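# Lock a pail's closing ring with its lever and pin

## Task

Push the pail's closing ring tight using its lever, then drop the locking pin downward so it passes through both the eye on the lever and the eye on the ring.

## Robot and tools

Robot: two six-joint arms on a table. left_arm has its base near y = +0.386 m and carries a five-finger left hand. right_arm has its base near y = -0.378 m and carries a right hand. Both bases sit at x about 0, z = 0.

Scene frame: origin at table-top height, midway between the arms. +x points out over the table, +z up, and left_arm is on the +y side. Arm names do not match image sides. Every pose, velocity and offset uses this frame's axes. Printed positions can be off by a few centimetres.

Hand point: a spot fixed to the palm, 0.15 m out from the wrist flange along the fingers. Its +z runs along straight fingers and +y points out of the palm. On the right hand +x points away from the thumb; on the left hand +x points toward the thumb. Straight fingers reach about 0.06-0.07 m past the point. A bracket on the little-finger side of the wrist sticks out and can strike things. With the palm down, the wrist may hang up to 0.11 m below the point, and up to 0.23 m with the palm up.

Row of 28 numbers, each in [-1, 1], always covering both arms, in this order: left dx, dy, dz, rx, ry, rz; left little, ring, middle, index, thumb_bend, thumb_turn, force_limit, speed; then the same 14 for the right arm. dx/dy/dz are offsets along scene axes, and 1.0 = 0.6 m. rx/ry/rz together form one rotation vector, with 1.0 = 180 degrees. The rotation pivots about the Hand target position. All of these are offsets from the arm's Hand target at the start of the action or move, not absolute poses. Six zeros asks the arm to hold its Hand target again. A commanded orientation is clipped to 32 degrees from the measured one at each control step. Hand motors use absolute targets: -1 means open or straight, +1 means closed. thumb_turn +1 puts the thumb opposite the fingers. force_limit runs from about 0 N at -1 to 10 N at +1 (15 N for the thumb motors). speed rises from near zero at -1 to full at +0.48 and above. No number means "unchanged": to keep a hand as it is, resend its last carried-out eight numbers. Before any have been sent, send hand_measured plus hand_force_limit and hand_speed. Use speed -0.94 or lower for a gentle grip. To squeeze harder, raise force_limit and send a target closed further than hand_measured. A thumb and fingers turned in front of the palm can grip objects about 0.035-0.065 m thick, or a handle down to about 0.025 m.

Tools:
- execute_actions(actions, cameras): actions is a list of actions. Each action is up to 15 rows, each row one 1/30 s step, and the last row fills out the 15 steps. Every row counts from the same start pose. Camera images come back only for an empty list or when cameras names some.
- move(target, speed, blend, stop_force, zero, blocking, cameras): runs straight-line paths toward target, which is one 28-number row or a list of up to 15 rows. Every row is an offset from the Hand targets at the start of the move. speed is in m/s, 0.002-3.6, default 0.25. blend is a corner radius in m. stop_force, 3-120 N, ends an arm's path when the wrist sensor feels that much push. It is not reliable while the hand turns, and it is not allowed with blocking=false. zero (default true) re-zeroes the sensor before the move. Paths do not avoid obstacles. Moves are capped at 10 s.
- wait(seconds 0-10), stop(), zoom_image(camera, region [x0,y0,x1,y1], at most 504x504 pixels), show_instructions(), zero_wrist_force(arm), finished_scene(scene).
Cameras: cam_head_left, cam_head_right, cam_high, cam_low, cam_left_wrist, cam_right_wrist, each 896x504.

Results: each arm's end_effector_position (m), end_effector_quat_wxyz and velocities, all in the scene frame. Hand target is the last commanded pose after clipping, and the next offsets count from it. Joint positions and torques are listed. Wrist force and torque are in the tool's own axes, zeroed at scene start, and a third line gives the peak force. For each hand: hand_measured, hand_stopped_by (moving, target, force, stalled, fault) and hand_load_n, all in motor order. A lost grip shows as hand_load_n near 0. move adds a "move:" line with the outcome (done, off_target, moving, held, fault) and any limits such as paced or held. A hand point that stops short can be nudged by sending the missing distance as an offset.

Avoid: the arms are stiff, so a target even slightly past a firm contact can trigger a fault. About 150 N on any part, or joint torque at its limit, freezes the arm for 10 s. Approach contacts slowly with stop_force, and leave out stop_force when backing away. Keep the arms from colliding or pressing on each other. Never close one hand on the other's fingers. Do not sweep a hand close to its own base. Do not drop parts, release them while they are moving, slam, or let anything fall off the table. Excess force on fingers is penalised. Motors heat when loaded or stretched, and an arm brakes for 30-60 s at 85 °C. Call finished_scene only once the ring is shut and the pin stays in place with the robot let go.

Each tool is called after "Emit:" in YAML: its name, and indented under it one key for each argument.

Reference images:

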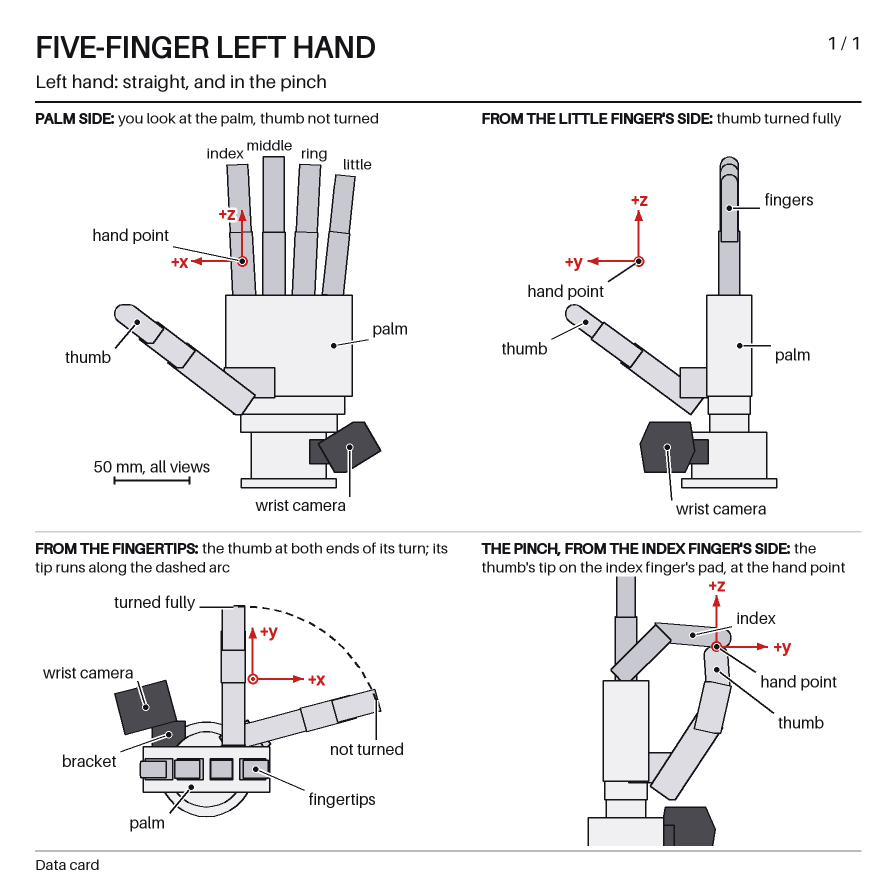

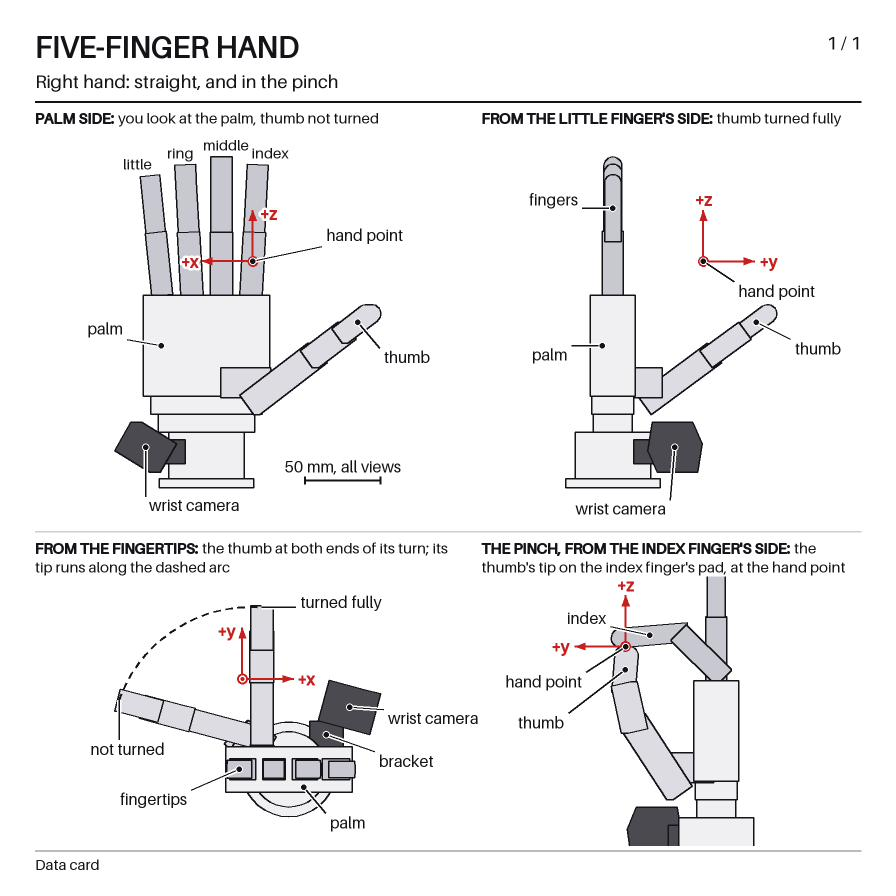

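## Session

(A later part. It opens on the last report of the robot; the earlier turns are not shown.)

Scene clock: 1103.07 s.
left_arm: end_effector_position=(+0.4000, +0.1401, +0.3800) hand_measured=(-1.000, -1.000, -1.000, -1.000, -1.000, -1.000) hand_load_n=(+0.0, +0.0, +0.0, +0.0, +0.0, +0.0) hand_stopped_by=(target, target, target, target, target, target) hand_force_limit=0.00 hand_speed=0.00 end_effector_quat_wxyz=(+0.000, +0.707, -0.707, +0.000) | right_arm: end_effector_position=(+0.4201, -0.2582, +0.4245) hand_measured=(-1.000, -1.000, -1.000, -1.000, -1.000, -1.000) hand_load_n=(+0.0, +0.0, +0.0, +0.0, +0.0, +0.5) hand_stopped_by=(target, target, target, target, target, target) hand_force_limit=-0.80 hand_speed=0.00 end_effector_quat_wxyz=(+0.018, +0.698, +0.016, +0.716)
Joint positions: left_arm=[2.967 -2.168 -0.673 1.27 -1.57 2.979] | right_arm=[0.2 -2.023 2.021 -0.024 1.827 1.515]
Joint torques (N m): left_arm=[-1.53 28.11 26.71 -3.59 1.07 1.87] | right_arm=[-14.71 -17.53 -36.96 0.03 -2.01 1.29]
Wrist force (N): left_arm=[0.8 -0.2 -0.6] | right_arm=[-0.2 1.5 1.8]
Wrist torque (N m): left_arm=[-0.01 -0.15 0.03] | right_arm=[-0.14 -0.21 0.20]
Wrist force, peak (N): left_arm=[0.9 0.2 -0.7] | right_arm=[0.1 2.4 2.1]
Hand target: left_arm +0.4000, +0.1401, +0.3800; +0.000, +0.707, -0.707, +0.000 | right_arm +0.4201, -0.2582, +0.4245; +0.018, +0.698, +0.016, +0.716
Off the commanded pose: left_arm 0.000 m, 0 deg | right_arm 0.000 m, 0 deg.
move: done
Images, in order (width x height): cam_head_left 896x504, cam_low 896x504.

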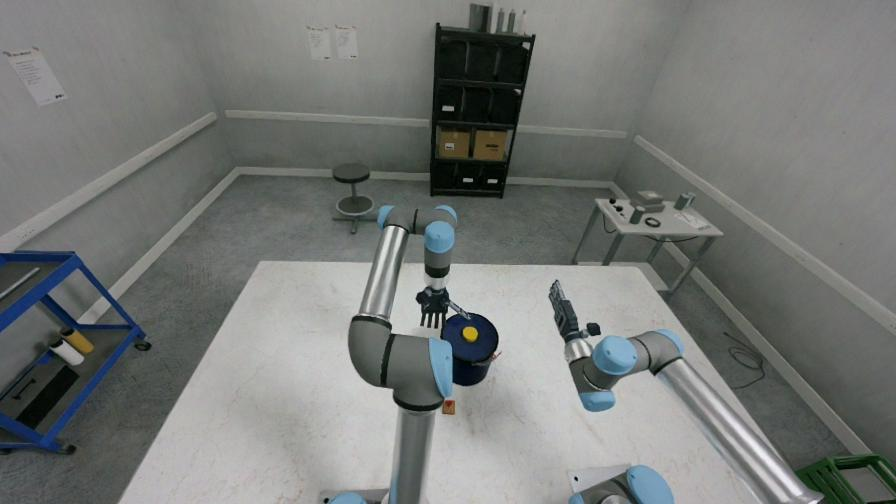

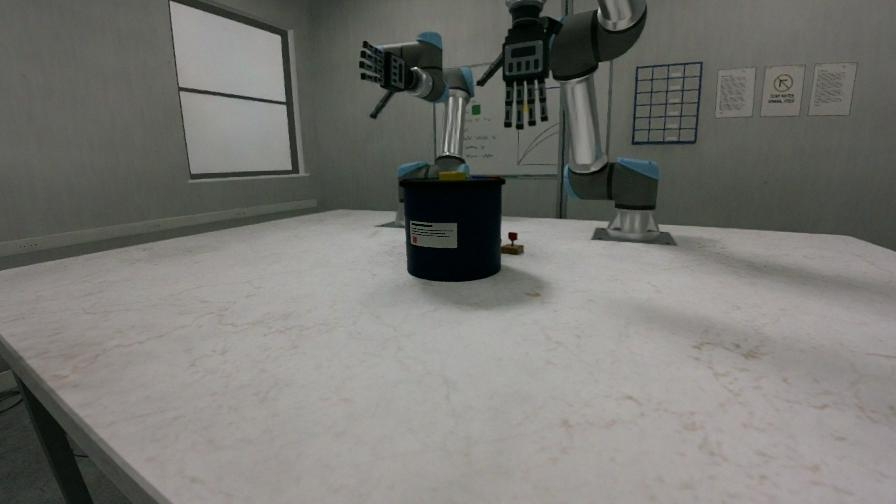

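Emit:
move:
  target:
    - [0,0,0,0,0,0,-1,-1,-1,-1,-1,-1,0,0,-0.15,0.15,-0.05,0,0,0.3,-1,-1,-1,-0.1,-0.15,1,-0.8,0]
    - [0,0,0,0,0,0,-1,-1,-1,-1,-1,-1,0,0,-0.16,0.50,-0.3,0,0,0.458,-1,-1,-1,-0.1,-0.15,1,-0.8,0]
  speed: 0.4
  blend: [0.03,0]
  cameras: ["cam_left_wrist","cam_right_wrist","cam_low","cam_head_left"]

Scene clock: 1117.97 s.
left_arm: end_effector_position=(+0.4000, +0.1401, +0.3800) hand_measured=(-1.000, -1.000, -1.000, -1.000, -1.000, -1.000) hand_load_n=(+0.0, +0.5, +0.0, +0.0, +0.0, +0.5) hand_stopped_by=(target, target, target, target, target, target) hand_force_limit=0.00 hand_speed=0.00 end_effector_quat_wxyz=(+0.000, +0.707, -0.707, +0.000) | right_arm: end_effector_position=(+0.3241, +0.0418, +0.2445) hand_measured=(-1.000, -1.000, -1.000, -0.100, -0.150, +1.000) hand_load_n=(+0.0, +0.0, +0.0, +0.0, +0.0, +0.0) hand_stopped_by=(target, target, target, target, target, target) hand_force_limit=-0.80 hand_speed=0.00 end_effector_quat_wxyz=(-0.458, +0.514, +0.472, +0.550)
Joint positions: left_arm=[2.967 -2.168 -0.673 1.27 -1.57 2.979] | right_arm=[0.134 -1.755 2.335 -0.66 0.322 1.598]
Joint torques (N m): left_arm=[-0.4 28.78 28.24 -3.8 1.15 1.81] | right_arm=[11.93 -24.52 -6.85 -2.09 2.12 1.14]
Wrist force (N): left_arm=[0.7 0.4 -0.3] | right_arm=[-0.3 2.3 1.3]
Wrist torque (N m): left_arm=[0.06 -0.13 -0.01] | right_arm=[0.05 -0.17 0.26]
Wrist force, peak (N): left_arm=[1.0 0.0 -0.7] | right_arm=[-0.3 2.3 1.8]
Hand target: left_arm +0.4000, +0.1401, +0.3800; +0.000, +0.707, -0.707, +0.000 | right_arm +0.3241, +0.0418, +0.2445; -0.458, +0.514, +0.472, +0.551
Off the commanded pose: left_arm 0.000 m, 0 deg | right_arm 0.000 m, 0 deg.
move: done
Images, in order (width x height): cam_head_left 896x504, cam_low 896x504, cam_left_wrist 896x504, cam_right_wrist 896x504.

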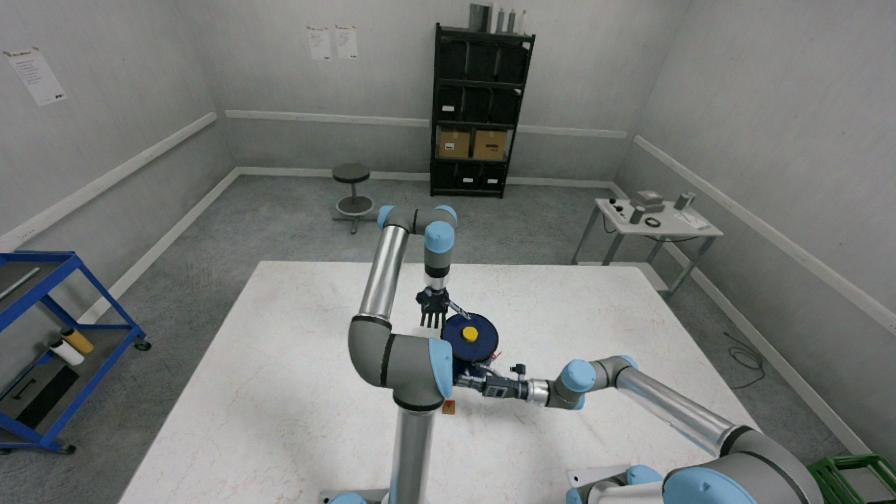

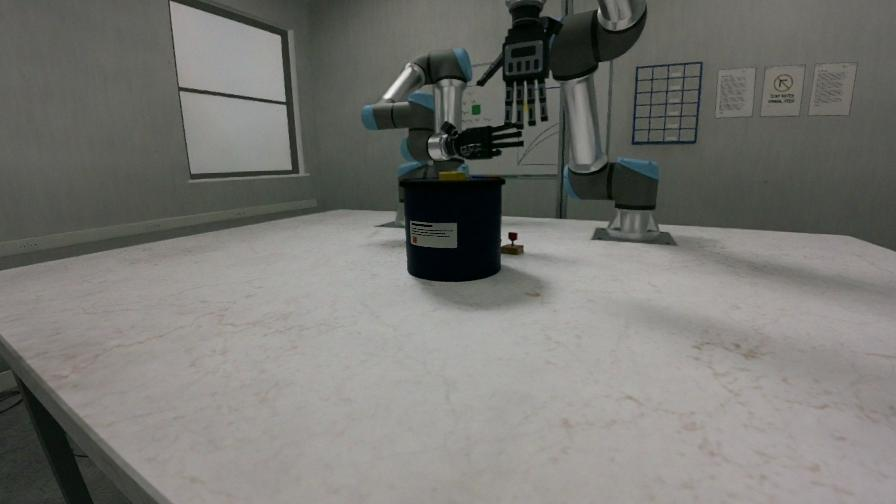

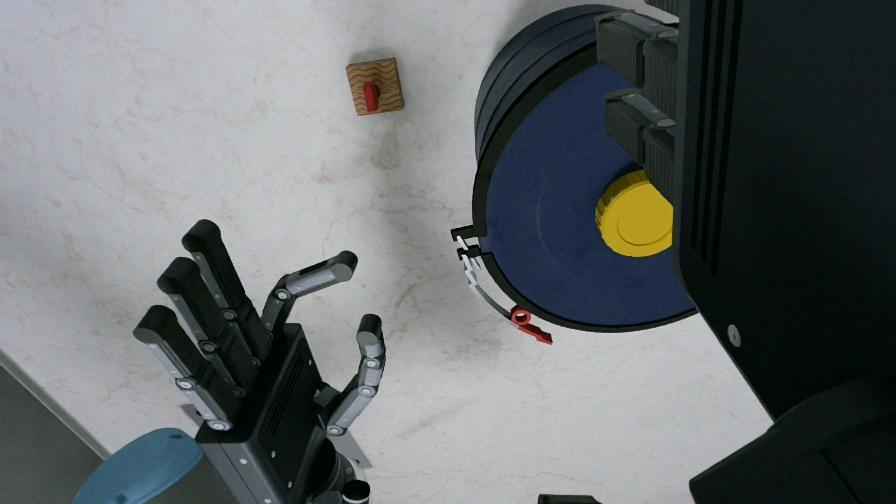

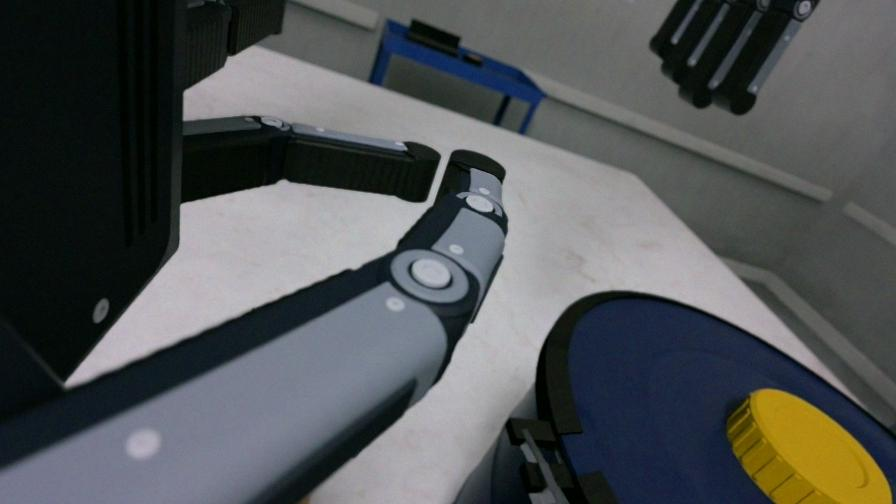

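Emit:
move:
  target: [0,0,0,0,0,0,-1,-1,-1,-1,-1,-1,0,0,0.0267,0.13,-0.1575,-0.0083,0.0169,0,-1,-1,-1,-0.1,-0.15,1,-0.8,0]
  speed: 0.2
  stop_force: 10
  cameras: ["cam_left_wrist","cam_right_wrist","cam_low","cam_head_left"]

Emit:
zoom_image:
  camera: "cam_left_wrist"
  region: [280, 20, 480, 220]

Emit:
zoom_image:
  camera: "cam_low"
  region: [400, 120, 600, 300]

Scene clock: 1138.37 s.
left_arm: end_effector_position=(+0.4000, +0.1401, +0.3800) hand_measured=(-1.000, -1.000, -1.000, -1.000, -1.000, -1.000) hand_load_n=(+0.0, +0.0, +0.0, +0.0, +0.0, +0.0) hand_stopped_by=(target, target, target, target, target, target) hand_force_limit=0.00 hand_speed=0.00 end_effector_quat_wxyz=(+0.000, +0.707, -0.707, +0.000) | right_arm: end_effector_position=(+0.3401, +0.1198, +0.1500) hand_measured=(-1.000, -1.000, -1.000, -0.100, -0.150, +1.000) hand_load_n=(+0.0, +0.0, +0.0, +0.0, +0.0, +0.5) hand_stopped_by=(target, target, target, target, target, target) hand_force_limit=-0.80 hand_speed=0.00 end_effector_quat_wxyz=(-0.464, +0.535, +0.467, +0.530)
Joint positions: left_arm=[2.967 -2.168 -0.673 1.27 -1.57 2.979] | right_arm=[0.371 -1.389 2.252 -0.85 0.56 1.56]
Joint torques (N m): left_arm=[1.15 29.21 27.69 -3.44 0.99 1.69] | right_arm=[11.74 -10.92 -29.51 -2.26 1.99 1.23]
Wrist force (N): left_arm=[0.6 -0.2 -0.4] | right_arm=[-0.6 1.9 1.5]
Wrist torque (N m): left_arm=[-0.03 -0.11 0.01] | right_arm=[-0.02 -0.14 0.22]
Wrist force, peak (N): left_arm=[1.1 -0.1 -0.5] | right_arm=[-1.2 1.7 2.0]
Hand target: left_arm +0.4000, +0.1401, +0.3800; +0.000, +0.707, -0.707, +0.000 | right_arm +0.3401, +0.1198, +0.1500; -0.464, +0.535, +0.467, +0.530
Off the commanded pose: left_arm 0.000 m, 0 deg | right_arm 0.000 m, 0 deg.
move: done
Images, in order (width x height): cam_head_left 896x504, cam_low 896x504, cam_left_wrist 896x504, cam_right_wrist 896x504.

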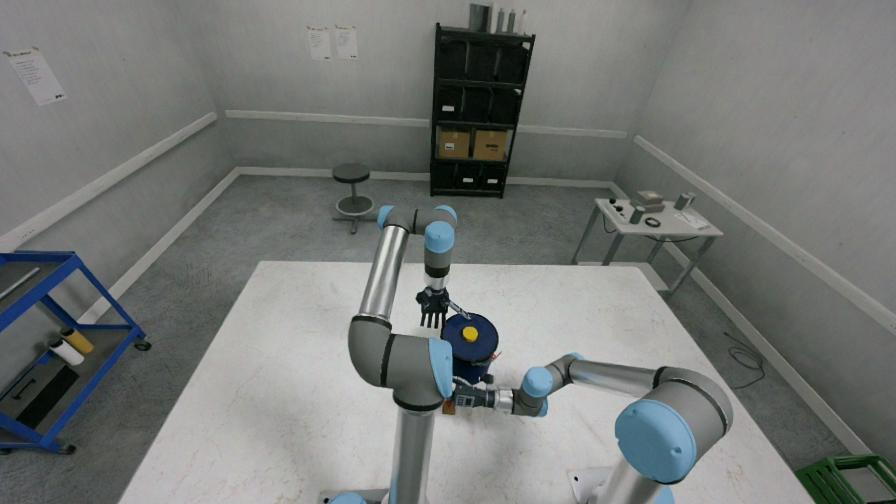

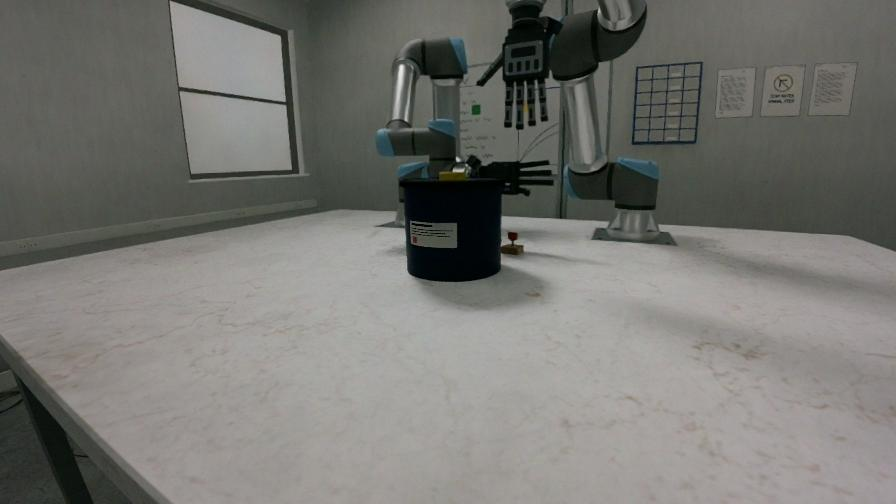

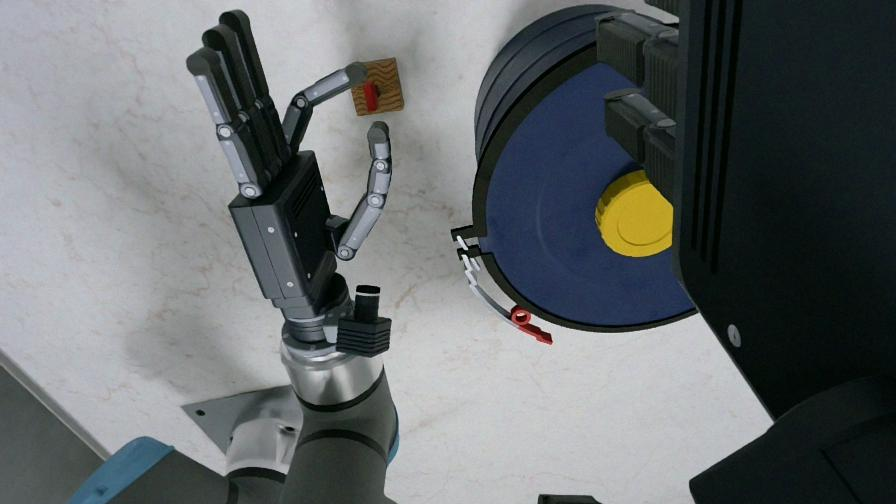

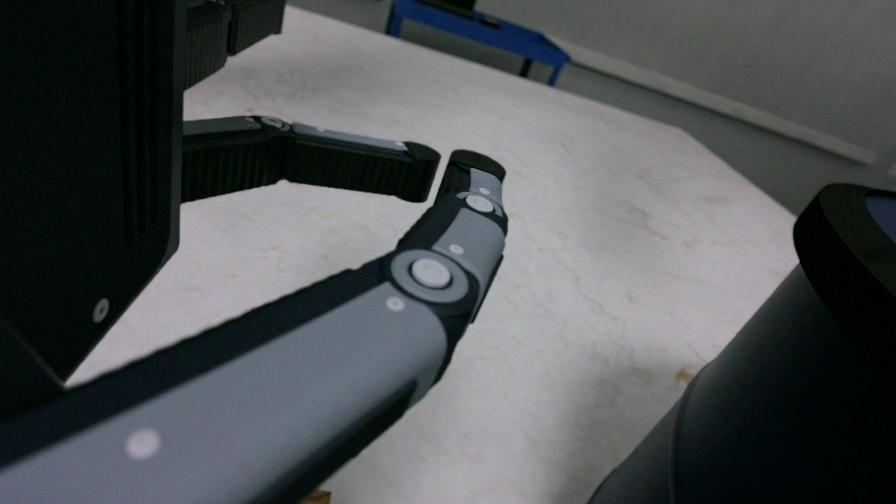

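Scaled by 2.520.

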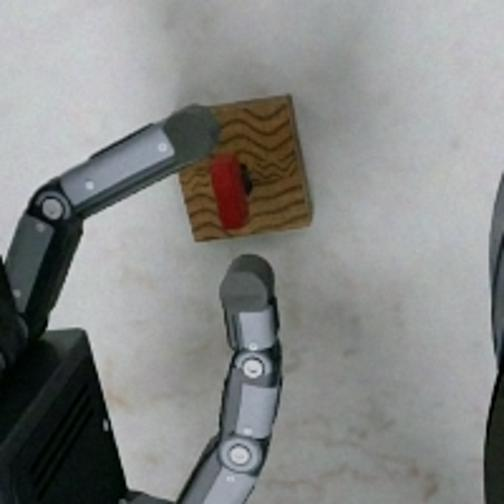

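Scaled by 2.520.

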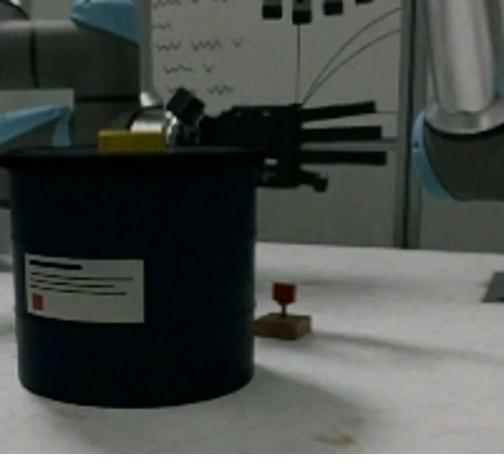

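Emit:
move:
  target: [0,0,0,0,0,0,-1,-1,-1,-1,-1,-1,0,0,-0.0233,-0.0167,-0.1,0,0,0,-1,-1,-1,-0.6,-0.6,1,-0.8,0]
  speed: 0.15
  stop_force: 8
  cameras: ["cam_left_wrist","cam_right_wrist","cam_low"]

Emit:
zoom_image:
  camera: "cam_left_wrist"
  region: [280, 20, 480, 220]

Emit:
zoom_image:
  camera: "cam_low"
  region: [400, 120, 600, 300]

Scene clock: 1154.87 s.
left_arm: end_effector_position=(+0.4000, +0.1401, +0.3800) hand_measured=(-1.000, -1.000, -1.000, -1.000, -1.000, -1.000) hand_load_n=(+0.0, +0.0, +0.0, +0.0, +0.0, +0.0) hand_stopped_by=(target, target, target, target, target, target) hand_force_limit=0.00 hand_speed=0.00 end_effector_quat_wxyz=(+0.000, +0.707, -0.707, +0.000) | right_arm: end_effector_position=(+0.3261, +0.1097, +0.0900) hand_measured=(-1.000, -1.000, -1.000, -0.600, -0.600, +1.000) hand_load_n=(+0.0, +0.0, +0.0, +0.0, +0.0, +0.0) hand_stopped_by=(target, target, target, target, target, target) hand_force_limit=-0.80 hand_speed=0.00 end_effector_quat_wxyz=(-0.464, +0.535, +0.467, +0.530)
Joint positions: left_arm=[2.967 -2.168 -0.673 1.27 -1.57 2.979] | right_arm=[0.36 -1.265 2.342 -1.063 0.549 1.56]
Joint torques (N m): left_arm=[2.42 27.99 27.75 -3.51 0.95 1.49] | right_arm=[-13.67 -13.14 0.9 -2.24 -2.05 1.32]
Wrist force (N): left_arm=[0.4 0.0 -0.5] | right_arm=[0.0 2.2 1.4]
Wrist torque (N m): left_arm=[0.00 -0.08 -0.01] | right_arm=[0.03 -0.19 0.26]
Wrist force, peak (N): left_arm=[0.6 -0.1 -1.1] | right_arm=[0.2 2.1 2.0]
Hand target: left_arm +0.4000, +0.1401, +0.3800; +0.000, +0.707, -0.707, +0.000 | right_arm +0.3261, +0.1097, +0.0900; -0.464, +0.535, +0.467, +0.530
Off the commanded pose: left_arm 0.000 m, 0 deg | right_arm 0.000 m, 0 deg.
move: done
Images, in order (width x height): cam_low 896x504, cam_left_wrist 896x504, cam_right_wrist 896x504.

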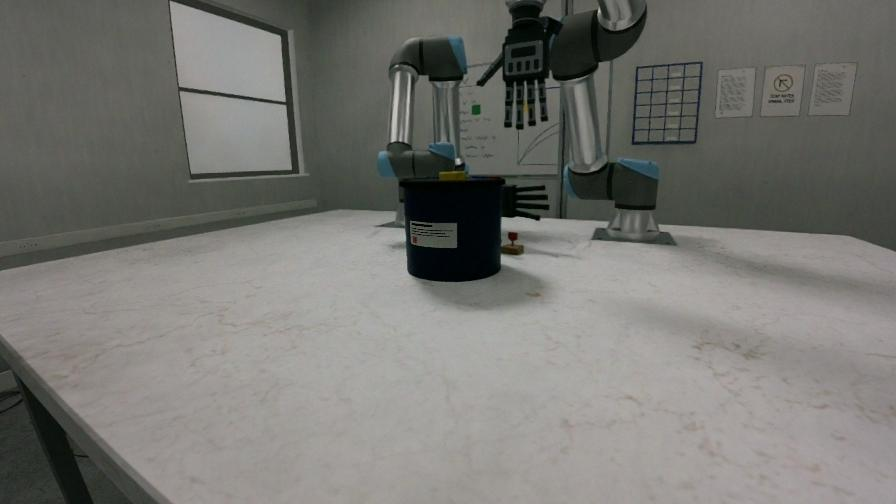

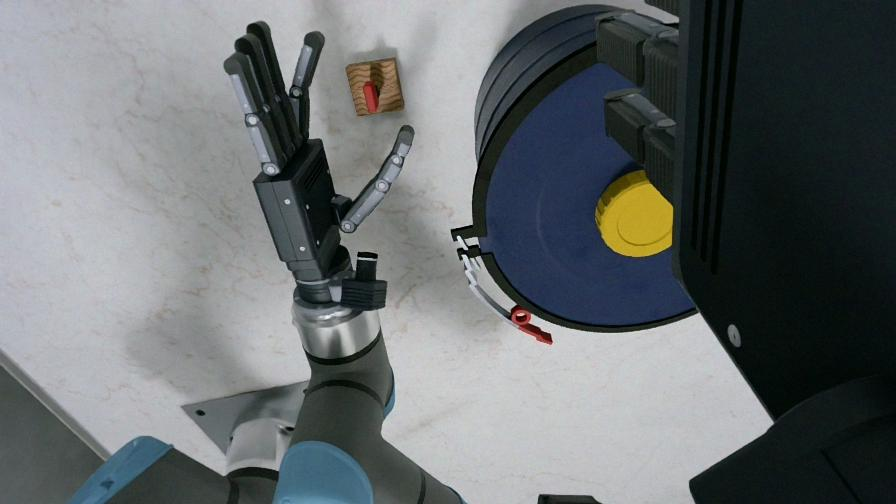

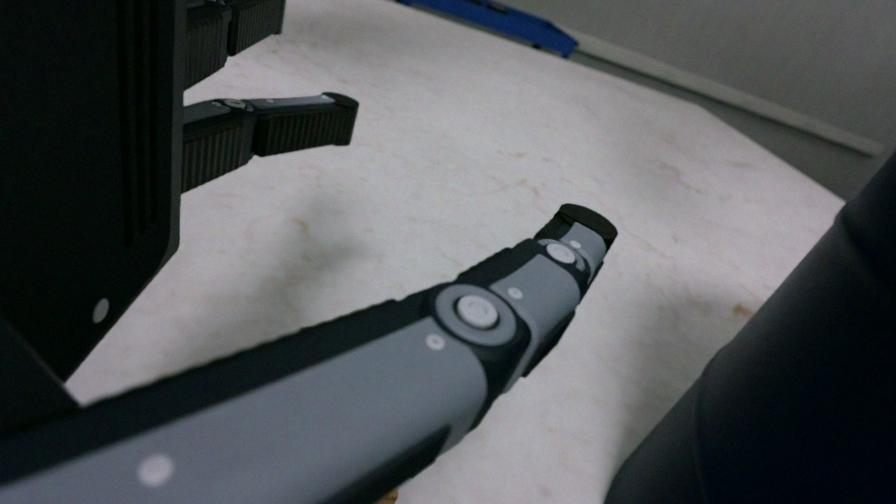

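Scaled by 2.520.

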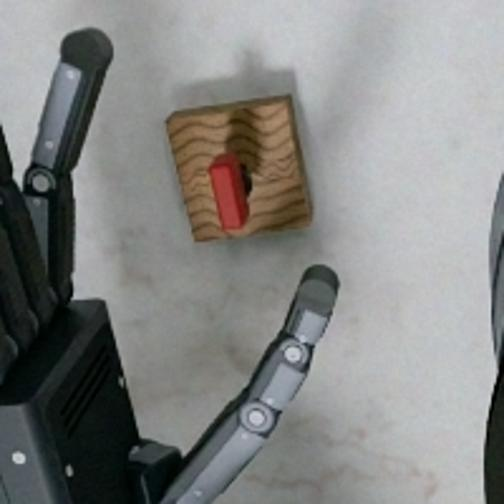

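Scaled by 2.520.

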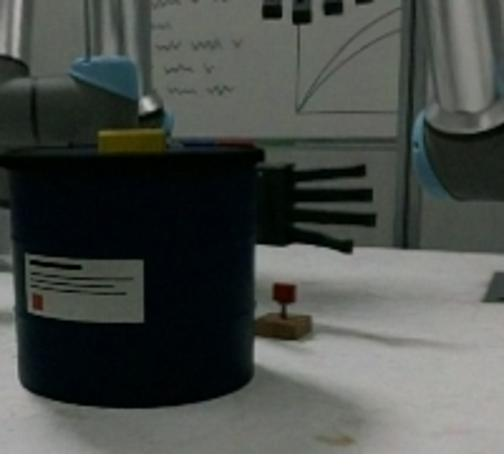

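Emit:
move:
  target: [0,0,0,0,0,0,-1,-1,-1,-1,-1,-1,0,0,-0.0235,-0.0145,-0.075,0,0,0,-1,-1,-1,-0.6,-0.6,1,-0.8,0]
  speed: 0.08
  stop_force: 6
  cameras: ["cam_left_wrist","cam_right_wrist","cam_low"]

Emit:
zoom_image:
  camera: "cam_left_wrist"
  region: [280, 20, 480, 220]

Emit:
zoom_image:
  camera: "cam_low"
  region: [400, 120, 600, 300]

Scene clock: 1168.90 s.
left_arm: end_effector_position=(+0.4000, +0.1401, +0.3800) hand_measured=(-1.000, -1.000, -1.000, -1.000, -1.000, -1.000) hand_load_n=(+0.0, +0.0, +0.0, +0.0, +0.0, +0.0) hand_stopped_by=(target, target, target, target, target, target) hand_force_limit=0.00 hand_speed=0.00 end_effector_quat_wxyz=(+0.000, +0.707, -0.707, +0.000) | right_arm: end_effector_position=(+0.3120, +0.1010, +0.0450) hand_measured=(-1.000, -1.000, -1.000, -0.600, -0.600, +1.000) hand_load_n=(+0.0, +0.0, +0.0, +0.0, +0.0, +0.0) hand_stopped_by=(target, target, target, target, target, target) hand_force_limit=-0.80 hand_speed=0.00 end_effector_quat_wxyz=(-0.464, +0.535, +0.467, +0.530)
Joint positions: left_arm=[2.967 -2.168 -0.673 1.27 -1.57 2.979] | right_arm=[0.353 -1.148 2.403 -1.24 0.541 1.559]
Joint torques (N m): left_arm=[2.45 28.02 27.23 -3.59 0.86 1.51] | right_arm=[-13.94 -14.88 4.17 -2.1 -2.09 1.27]
Wrist force (N): left_arm=[0.7 -0.4 -0.5] | right_arm=[-0.3 1.9 1.5]
Wrist torque (N m): left_arm=[-0.05 -0.13 0.02] | right_arm=[0.01 -0.13 0.25]
Wrist force, peak (N): left_arm=[0.8 -0.1 -0.9] | right_arm=[-0.2 2.3 1.6]
Hand target: left_arm +0.4000, +0.1401, +0.3800; +0.000, +0.707, -0.707, +0.000 | right_arm +0.3120, +0.1010, +0.0450; -0.464, +0.535, +0.467, +0.530
Off the commanded pose: left_arm 0.000 m, 0 deg | right_arm 0.000 m, 0 deg.
move: done
Images, in order (width x height): cam_low 896x504, cam_left_wrist 896x504, cam_right_wrist 896x504.

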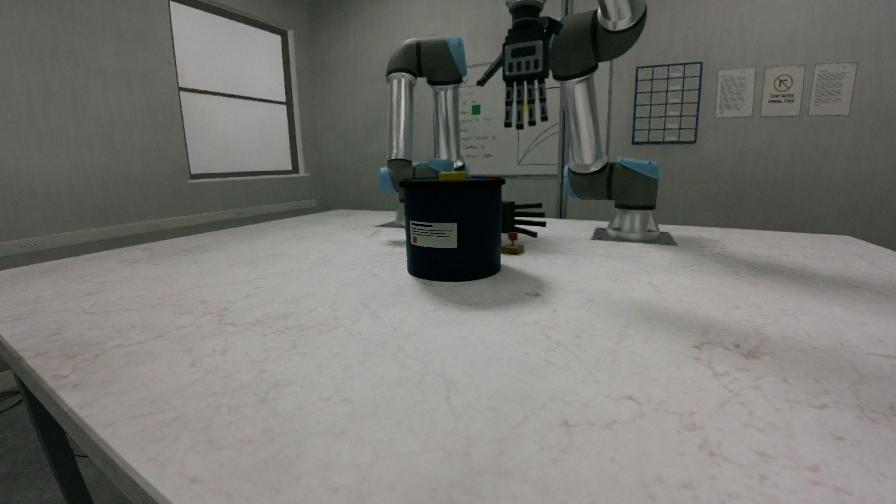

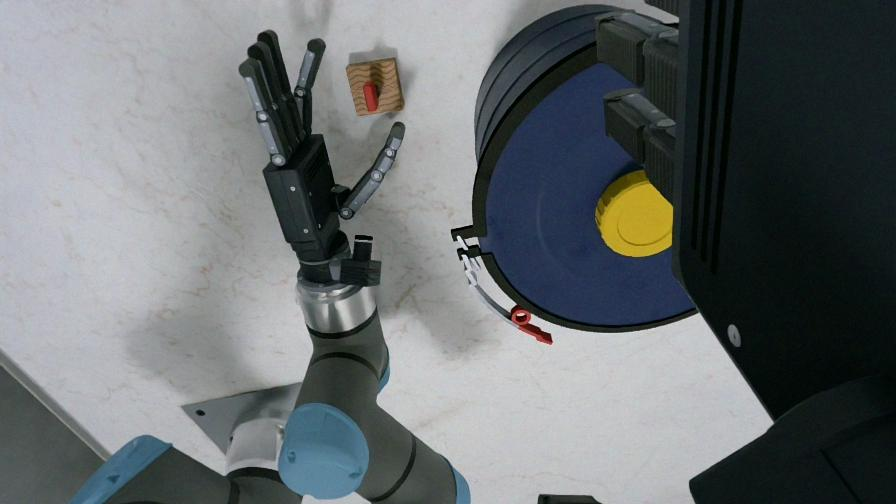

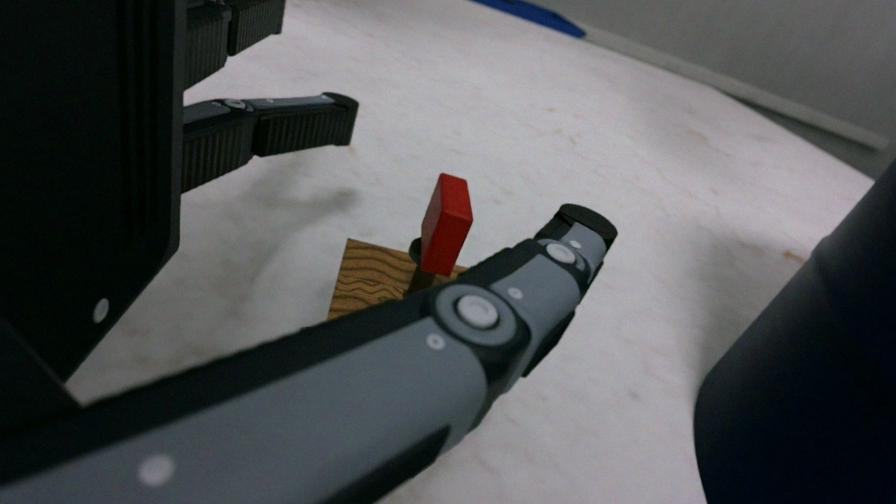

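Scaled by 2.520.

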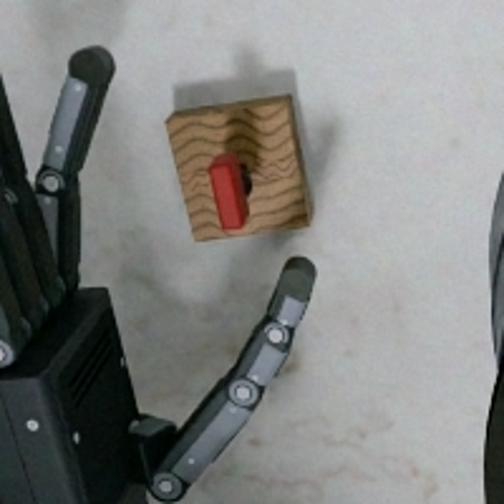

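Scaled by 2.520.

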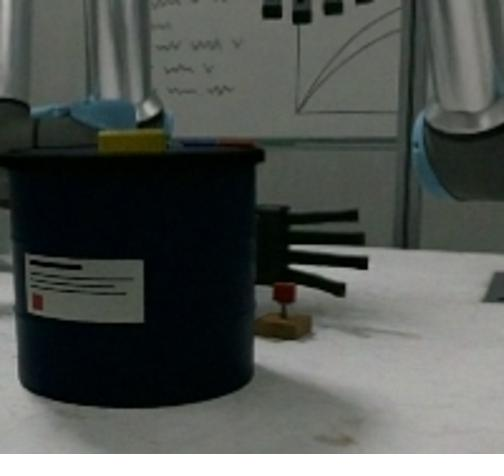

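Emit:
execute_actions:
  actions:
    - [[0,0,0,0,0,0,-1,-1,-1,-1,-1,-1,0,0,0,0,0,0,0,0,-1,-1,-1,-0.3,-0.35,1,-0.9,-0.3]]
  cameras: ["cam_right_wrist","cam_left_wrist","cam_low"]

Emit:
zoom_image:
  camera: "cam_left_wrist"
  region: [300, 40, 440, 180]

Emit:
zoom_image:
  camera: "cam_low"
  region: [480, 180, 580, 280]

Scene clock: 1192.50 s.
left_arm: end_effector_position=(+0.4000, +0.1401, +0.3800) hand_measured=(-1.000, -1.000, -1.000, -1.000, -1.000, -1.000) hand_load_n=(+0.0, +0.0, +0.0, +0.0, -0.5, +0.0) hand_stopped_by=(target, target, target, target, target, target) hand_force_limit=0.00 hand_speed=0.00 end_effector_quat_wxyz=(+0.000, +0.707, -0.707, +0.000) | right_arm: end_effector_position=(+0.3120, +0.1010, +0.0450) hand_measured=(-1.000, -1.000, -1.000, -0.300, -0.350, +1.000) hand_load_n=(+0.0, +0.0, +0.0, +0.0, +0.0, +0.5) hand_stopped_by=(target, target, target, target, target, target) hand_force_limit=-0.90 hand_speed=-0.30 end_effector_quat_wxyz=(-0.464, +0.535, +0.467, +0.530)
Joint positions: left_arm=[2.967 -2.168 -0.673 1.27 -1.57 2.979] | right_arm=[0.353 -1.148 2.403 -1.24 0.541 1.559]
Joint torques (N m): left_arm=[3.34 28.84 26.68 -3.52 0.75 1.37] | right_arm=[-13.42 -14.47 3.24 -2.02 -1.26 1.28]
Wrist force (N): left_arm=[0.4 0.1 -0.6] | right_arm=[-0.1 2.1 1.4]
Wrist torque (N m): left_arm=[0.02 -0.08 -0.02] | right_arm=[0.04 -0.14 0.26]
Wrist force, peak (N): left_arm=[1.1 0.0 -0.6] | right_arm=[-0.3 2.1 1.7]
Hand target: left_arm +0.4000, +0.1401, +0.3800; +0.000, +0.707, -0.707, +0.000 | right_arm +0.3120, +0.1010, +0.0450; -0.464, +0.535, +0.467, +0.530
Off the commanded pose: left_arm 0.000 m, 0 deg | right_arm 0.000 m, 0 deg.
Step readings (end_effector_position of left_arm | right_arm):
0: (+0.4000, +0.1401, +0.3800) | (+0.3120, +0.1010, +0.0450)
1: (+0.4000, +0.1401, +0.3800) | (+0.3120, +0.1010, +0.0450)
2: (+0.4000, +0.1401, +0.3800) | (+0.3120, +0.1010, +0.0450)
4: (+0.4000, +0.1401, +0.3800) | (+0.3120, +0.1010, +0.0450)
8: (+0.4000, +0.1401, +0.3800) | (+0.3120, +0.1010, +0.0450)
15: (+0.4000, +0.1401, +0.3800) | (+0.3120, +0.1010, +0.0450)
Images, in order (width x height): cam_low 896x504, cam_left_wrist 896x504, cam_right_wrist 896x504.

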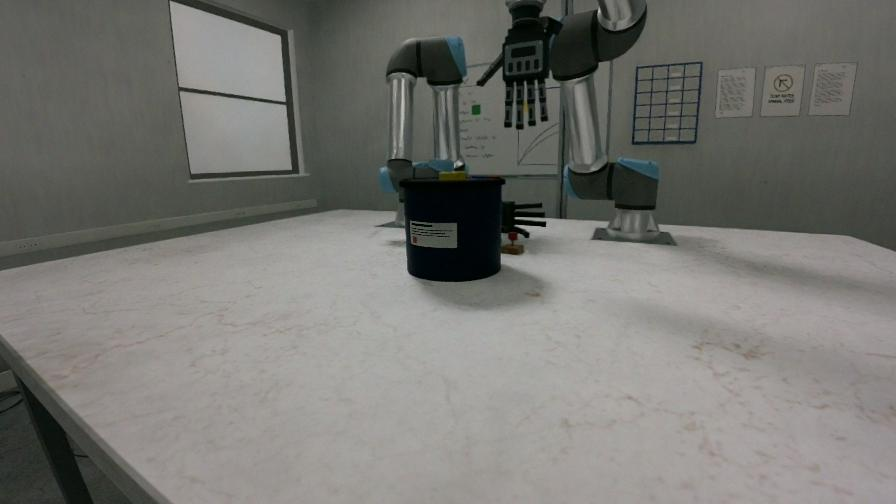

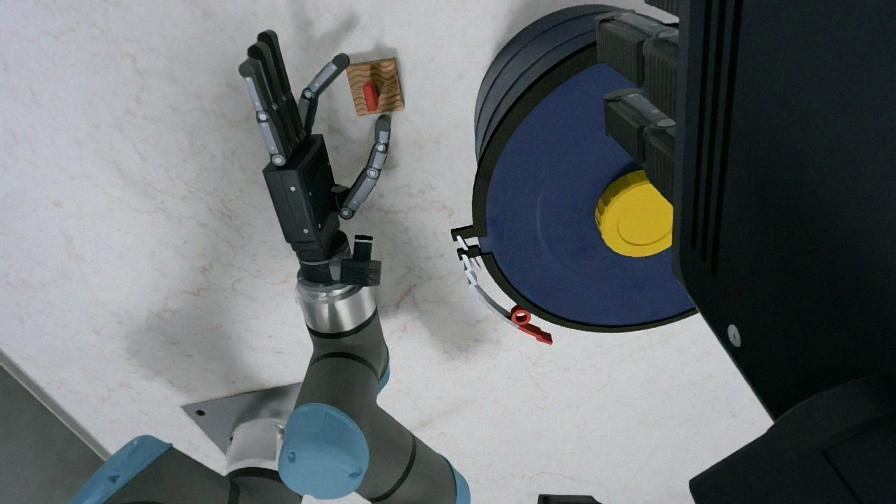

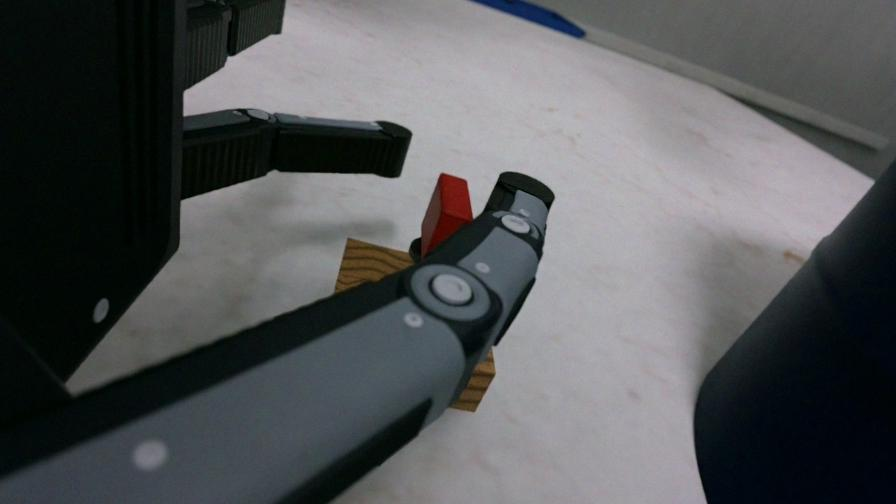

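Scaled by 3.600.

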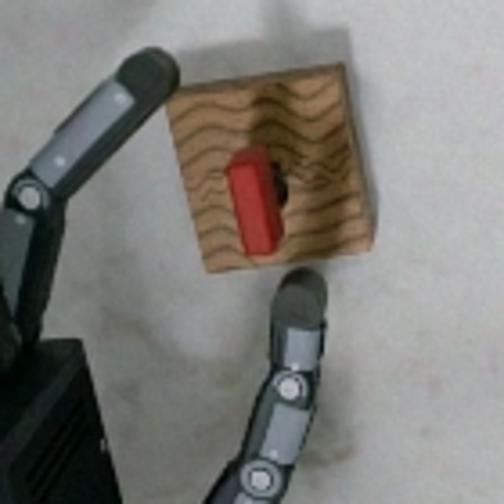

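Scaled by 5.040.

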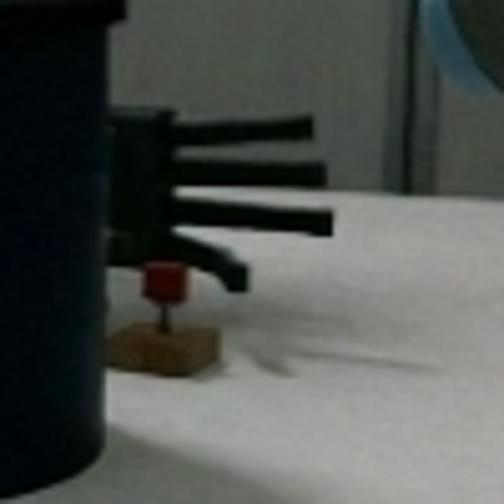

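Emit:
move:
  target: [0,0,0,0,0,0,-1,-1,-1,-1,-1,-1,0,0,0,-0.0083,-0.0183,0,0,0,-1,-1,-1,-0.3,-0.35,1,-0.9,-0.3]
  speed: 0.05
  stop_force: 6
  cameras: ["cam_left_wrist","cam_right_wrist","cam_low"]

Emit:
zoom_image:
  camera: "cam_left_wrist"
  region: [300, 40, 440, 180]

Emit:
zoom_image:
  camera: "cam_low"
  region: [480, 180, 580, 280]

Scene clock: 1213.73 s.
left_arm: end_effector_position=(+0.4000, +0.1401, +0.3800) hand_measured=(-1.000, -1.000, -1.000, -1.000, -1.000, -1.000) hand_load_n=(+0.0, +0.0, +0.0, +0.0, +0.0, +0.0) hand_stopped_by=(target, target, target, target, target, target) hand_force_limit=0.00 hand_speed=0.00 end_effector_quat_wxyz=(+0.000, +0.707, -0.707, +0.000) | right_arm: end_effector_position=(+0.3120, +0.0961, +0.0341) hand_measured=(-1.000, -1.000, -1.000, -0.300, -0.350, +1.000) hand_load_n=(+0.0, -0.5, +0.0, +0.0, +0.0, +0.0) hand_stopped_by=(target, target, target, target, target, target) hand_force_limit=-0.90 hand_speed=-0.30 end_effector_quat_wxyz=(-0.464, +0.535, +0.467, +0.530)
Joint positions: left_arm=[2.967 -2.168 -0.673 1.27 -1.57 2.979] | right_arm=[0.337 -1.115 2.414 -1.284 0.525 1.559]
Joint torques (N m): left_arm=[3.85 28.68 27.6 -3.54 0.89 1.28] | right_arm=[-14.17 -14.57 5.33 -2.21 -2.08 1.3]
Wrist force (N): left_arm=[0.8 0.0 -0.7] | right_arm=[-0.1 2.1 1.3]
Wrist torque (N m): left_arm=[0.01 -0.14 0.00] | right_arm=[0.03 -0.13 0.28]
Wrist force, peak (N): left_arm=[1.0 0.1 -0.7] | right_arm=[-0.3 2.1 1.7]
Hand target: left_arm +0.4000, +0.1401, +0.3800; +0.000, +0.707, -0.707, +0.000 | right_arm +0.3120, +0.0961, +0.0341; -0.464, +0.535, +0.467, +0.530
Off the commanded pose: left_arm 0.000 m, 0 deg | right_arm 0.000 m, 0 deg.
move: done
Images, in order (width x height): cam_low 896x504, cam_left_wrist 896x504, cam_right_wrist 896x504.

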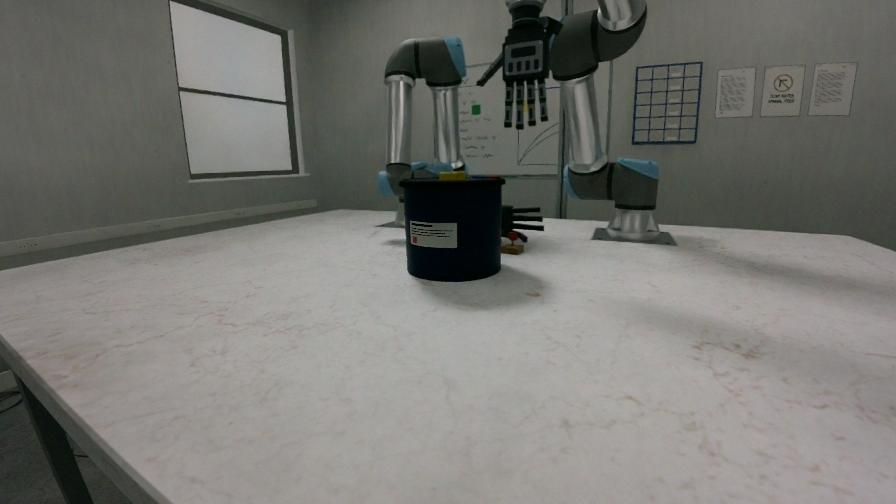

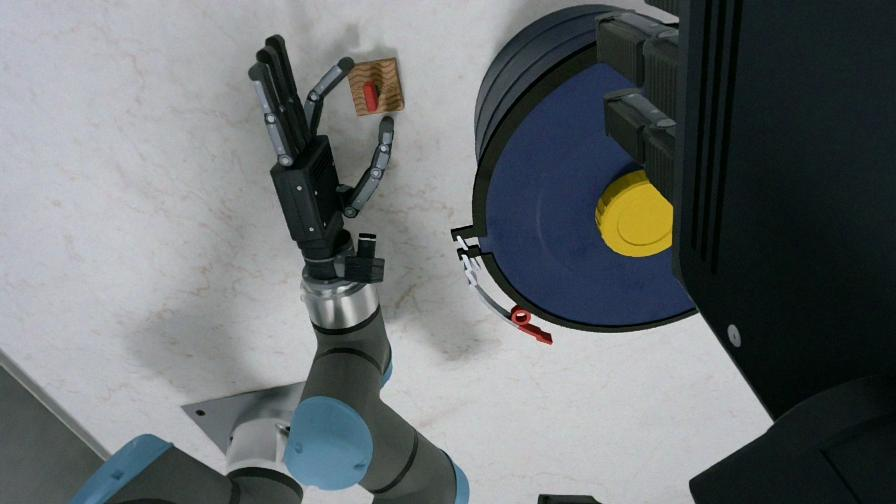

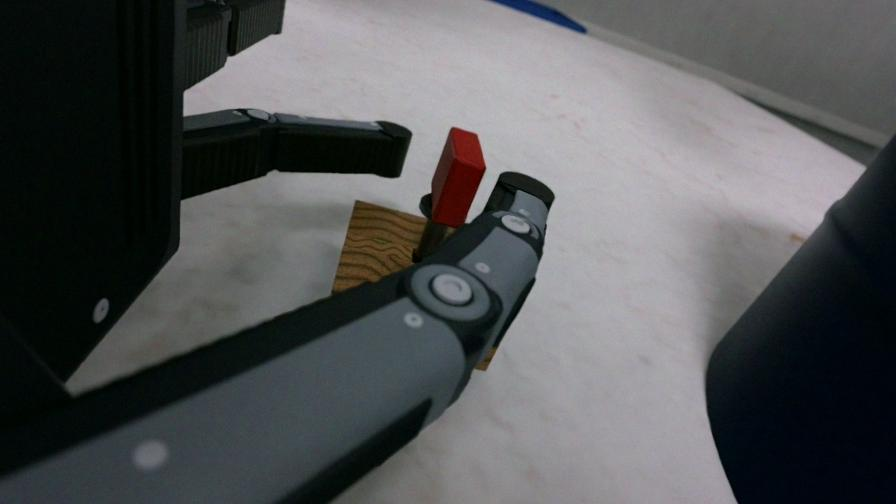

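Scaled by 3.600.

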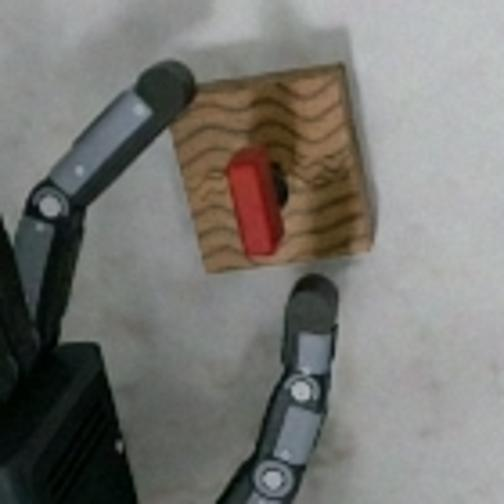

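Scaled by 5.040.

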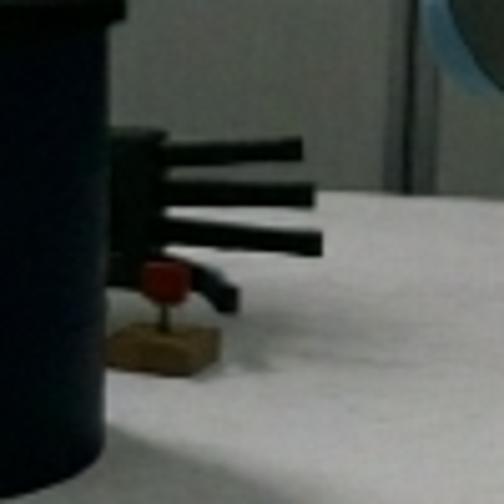

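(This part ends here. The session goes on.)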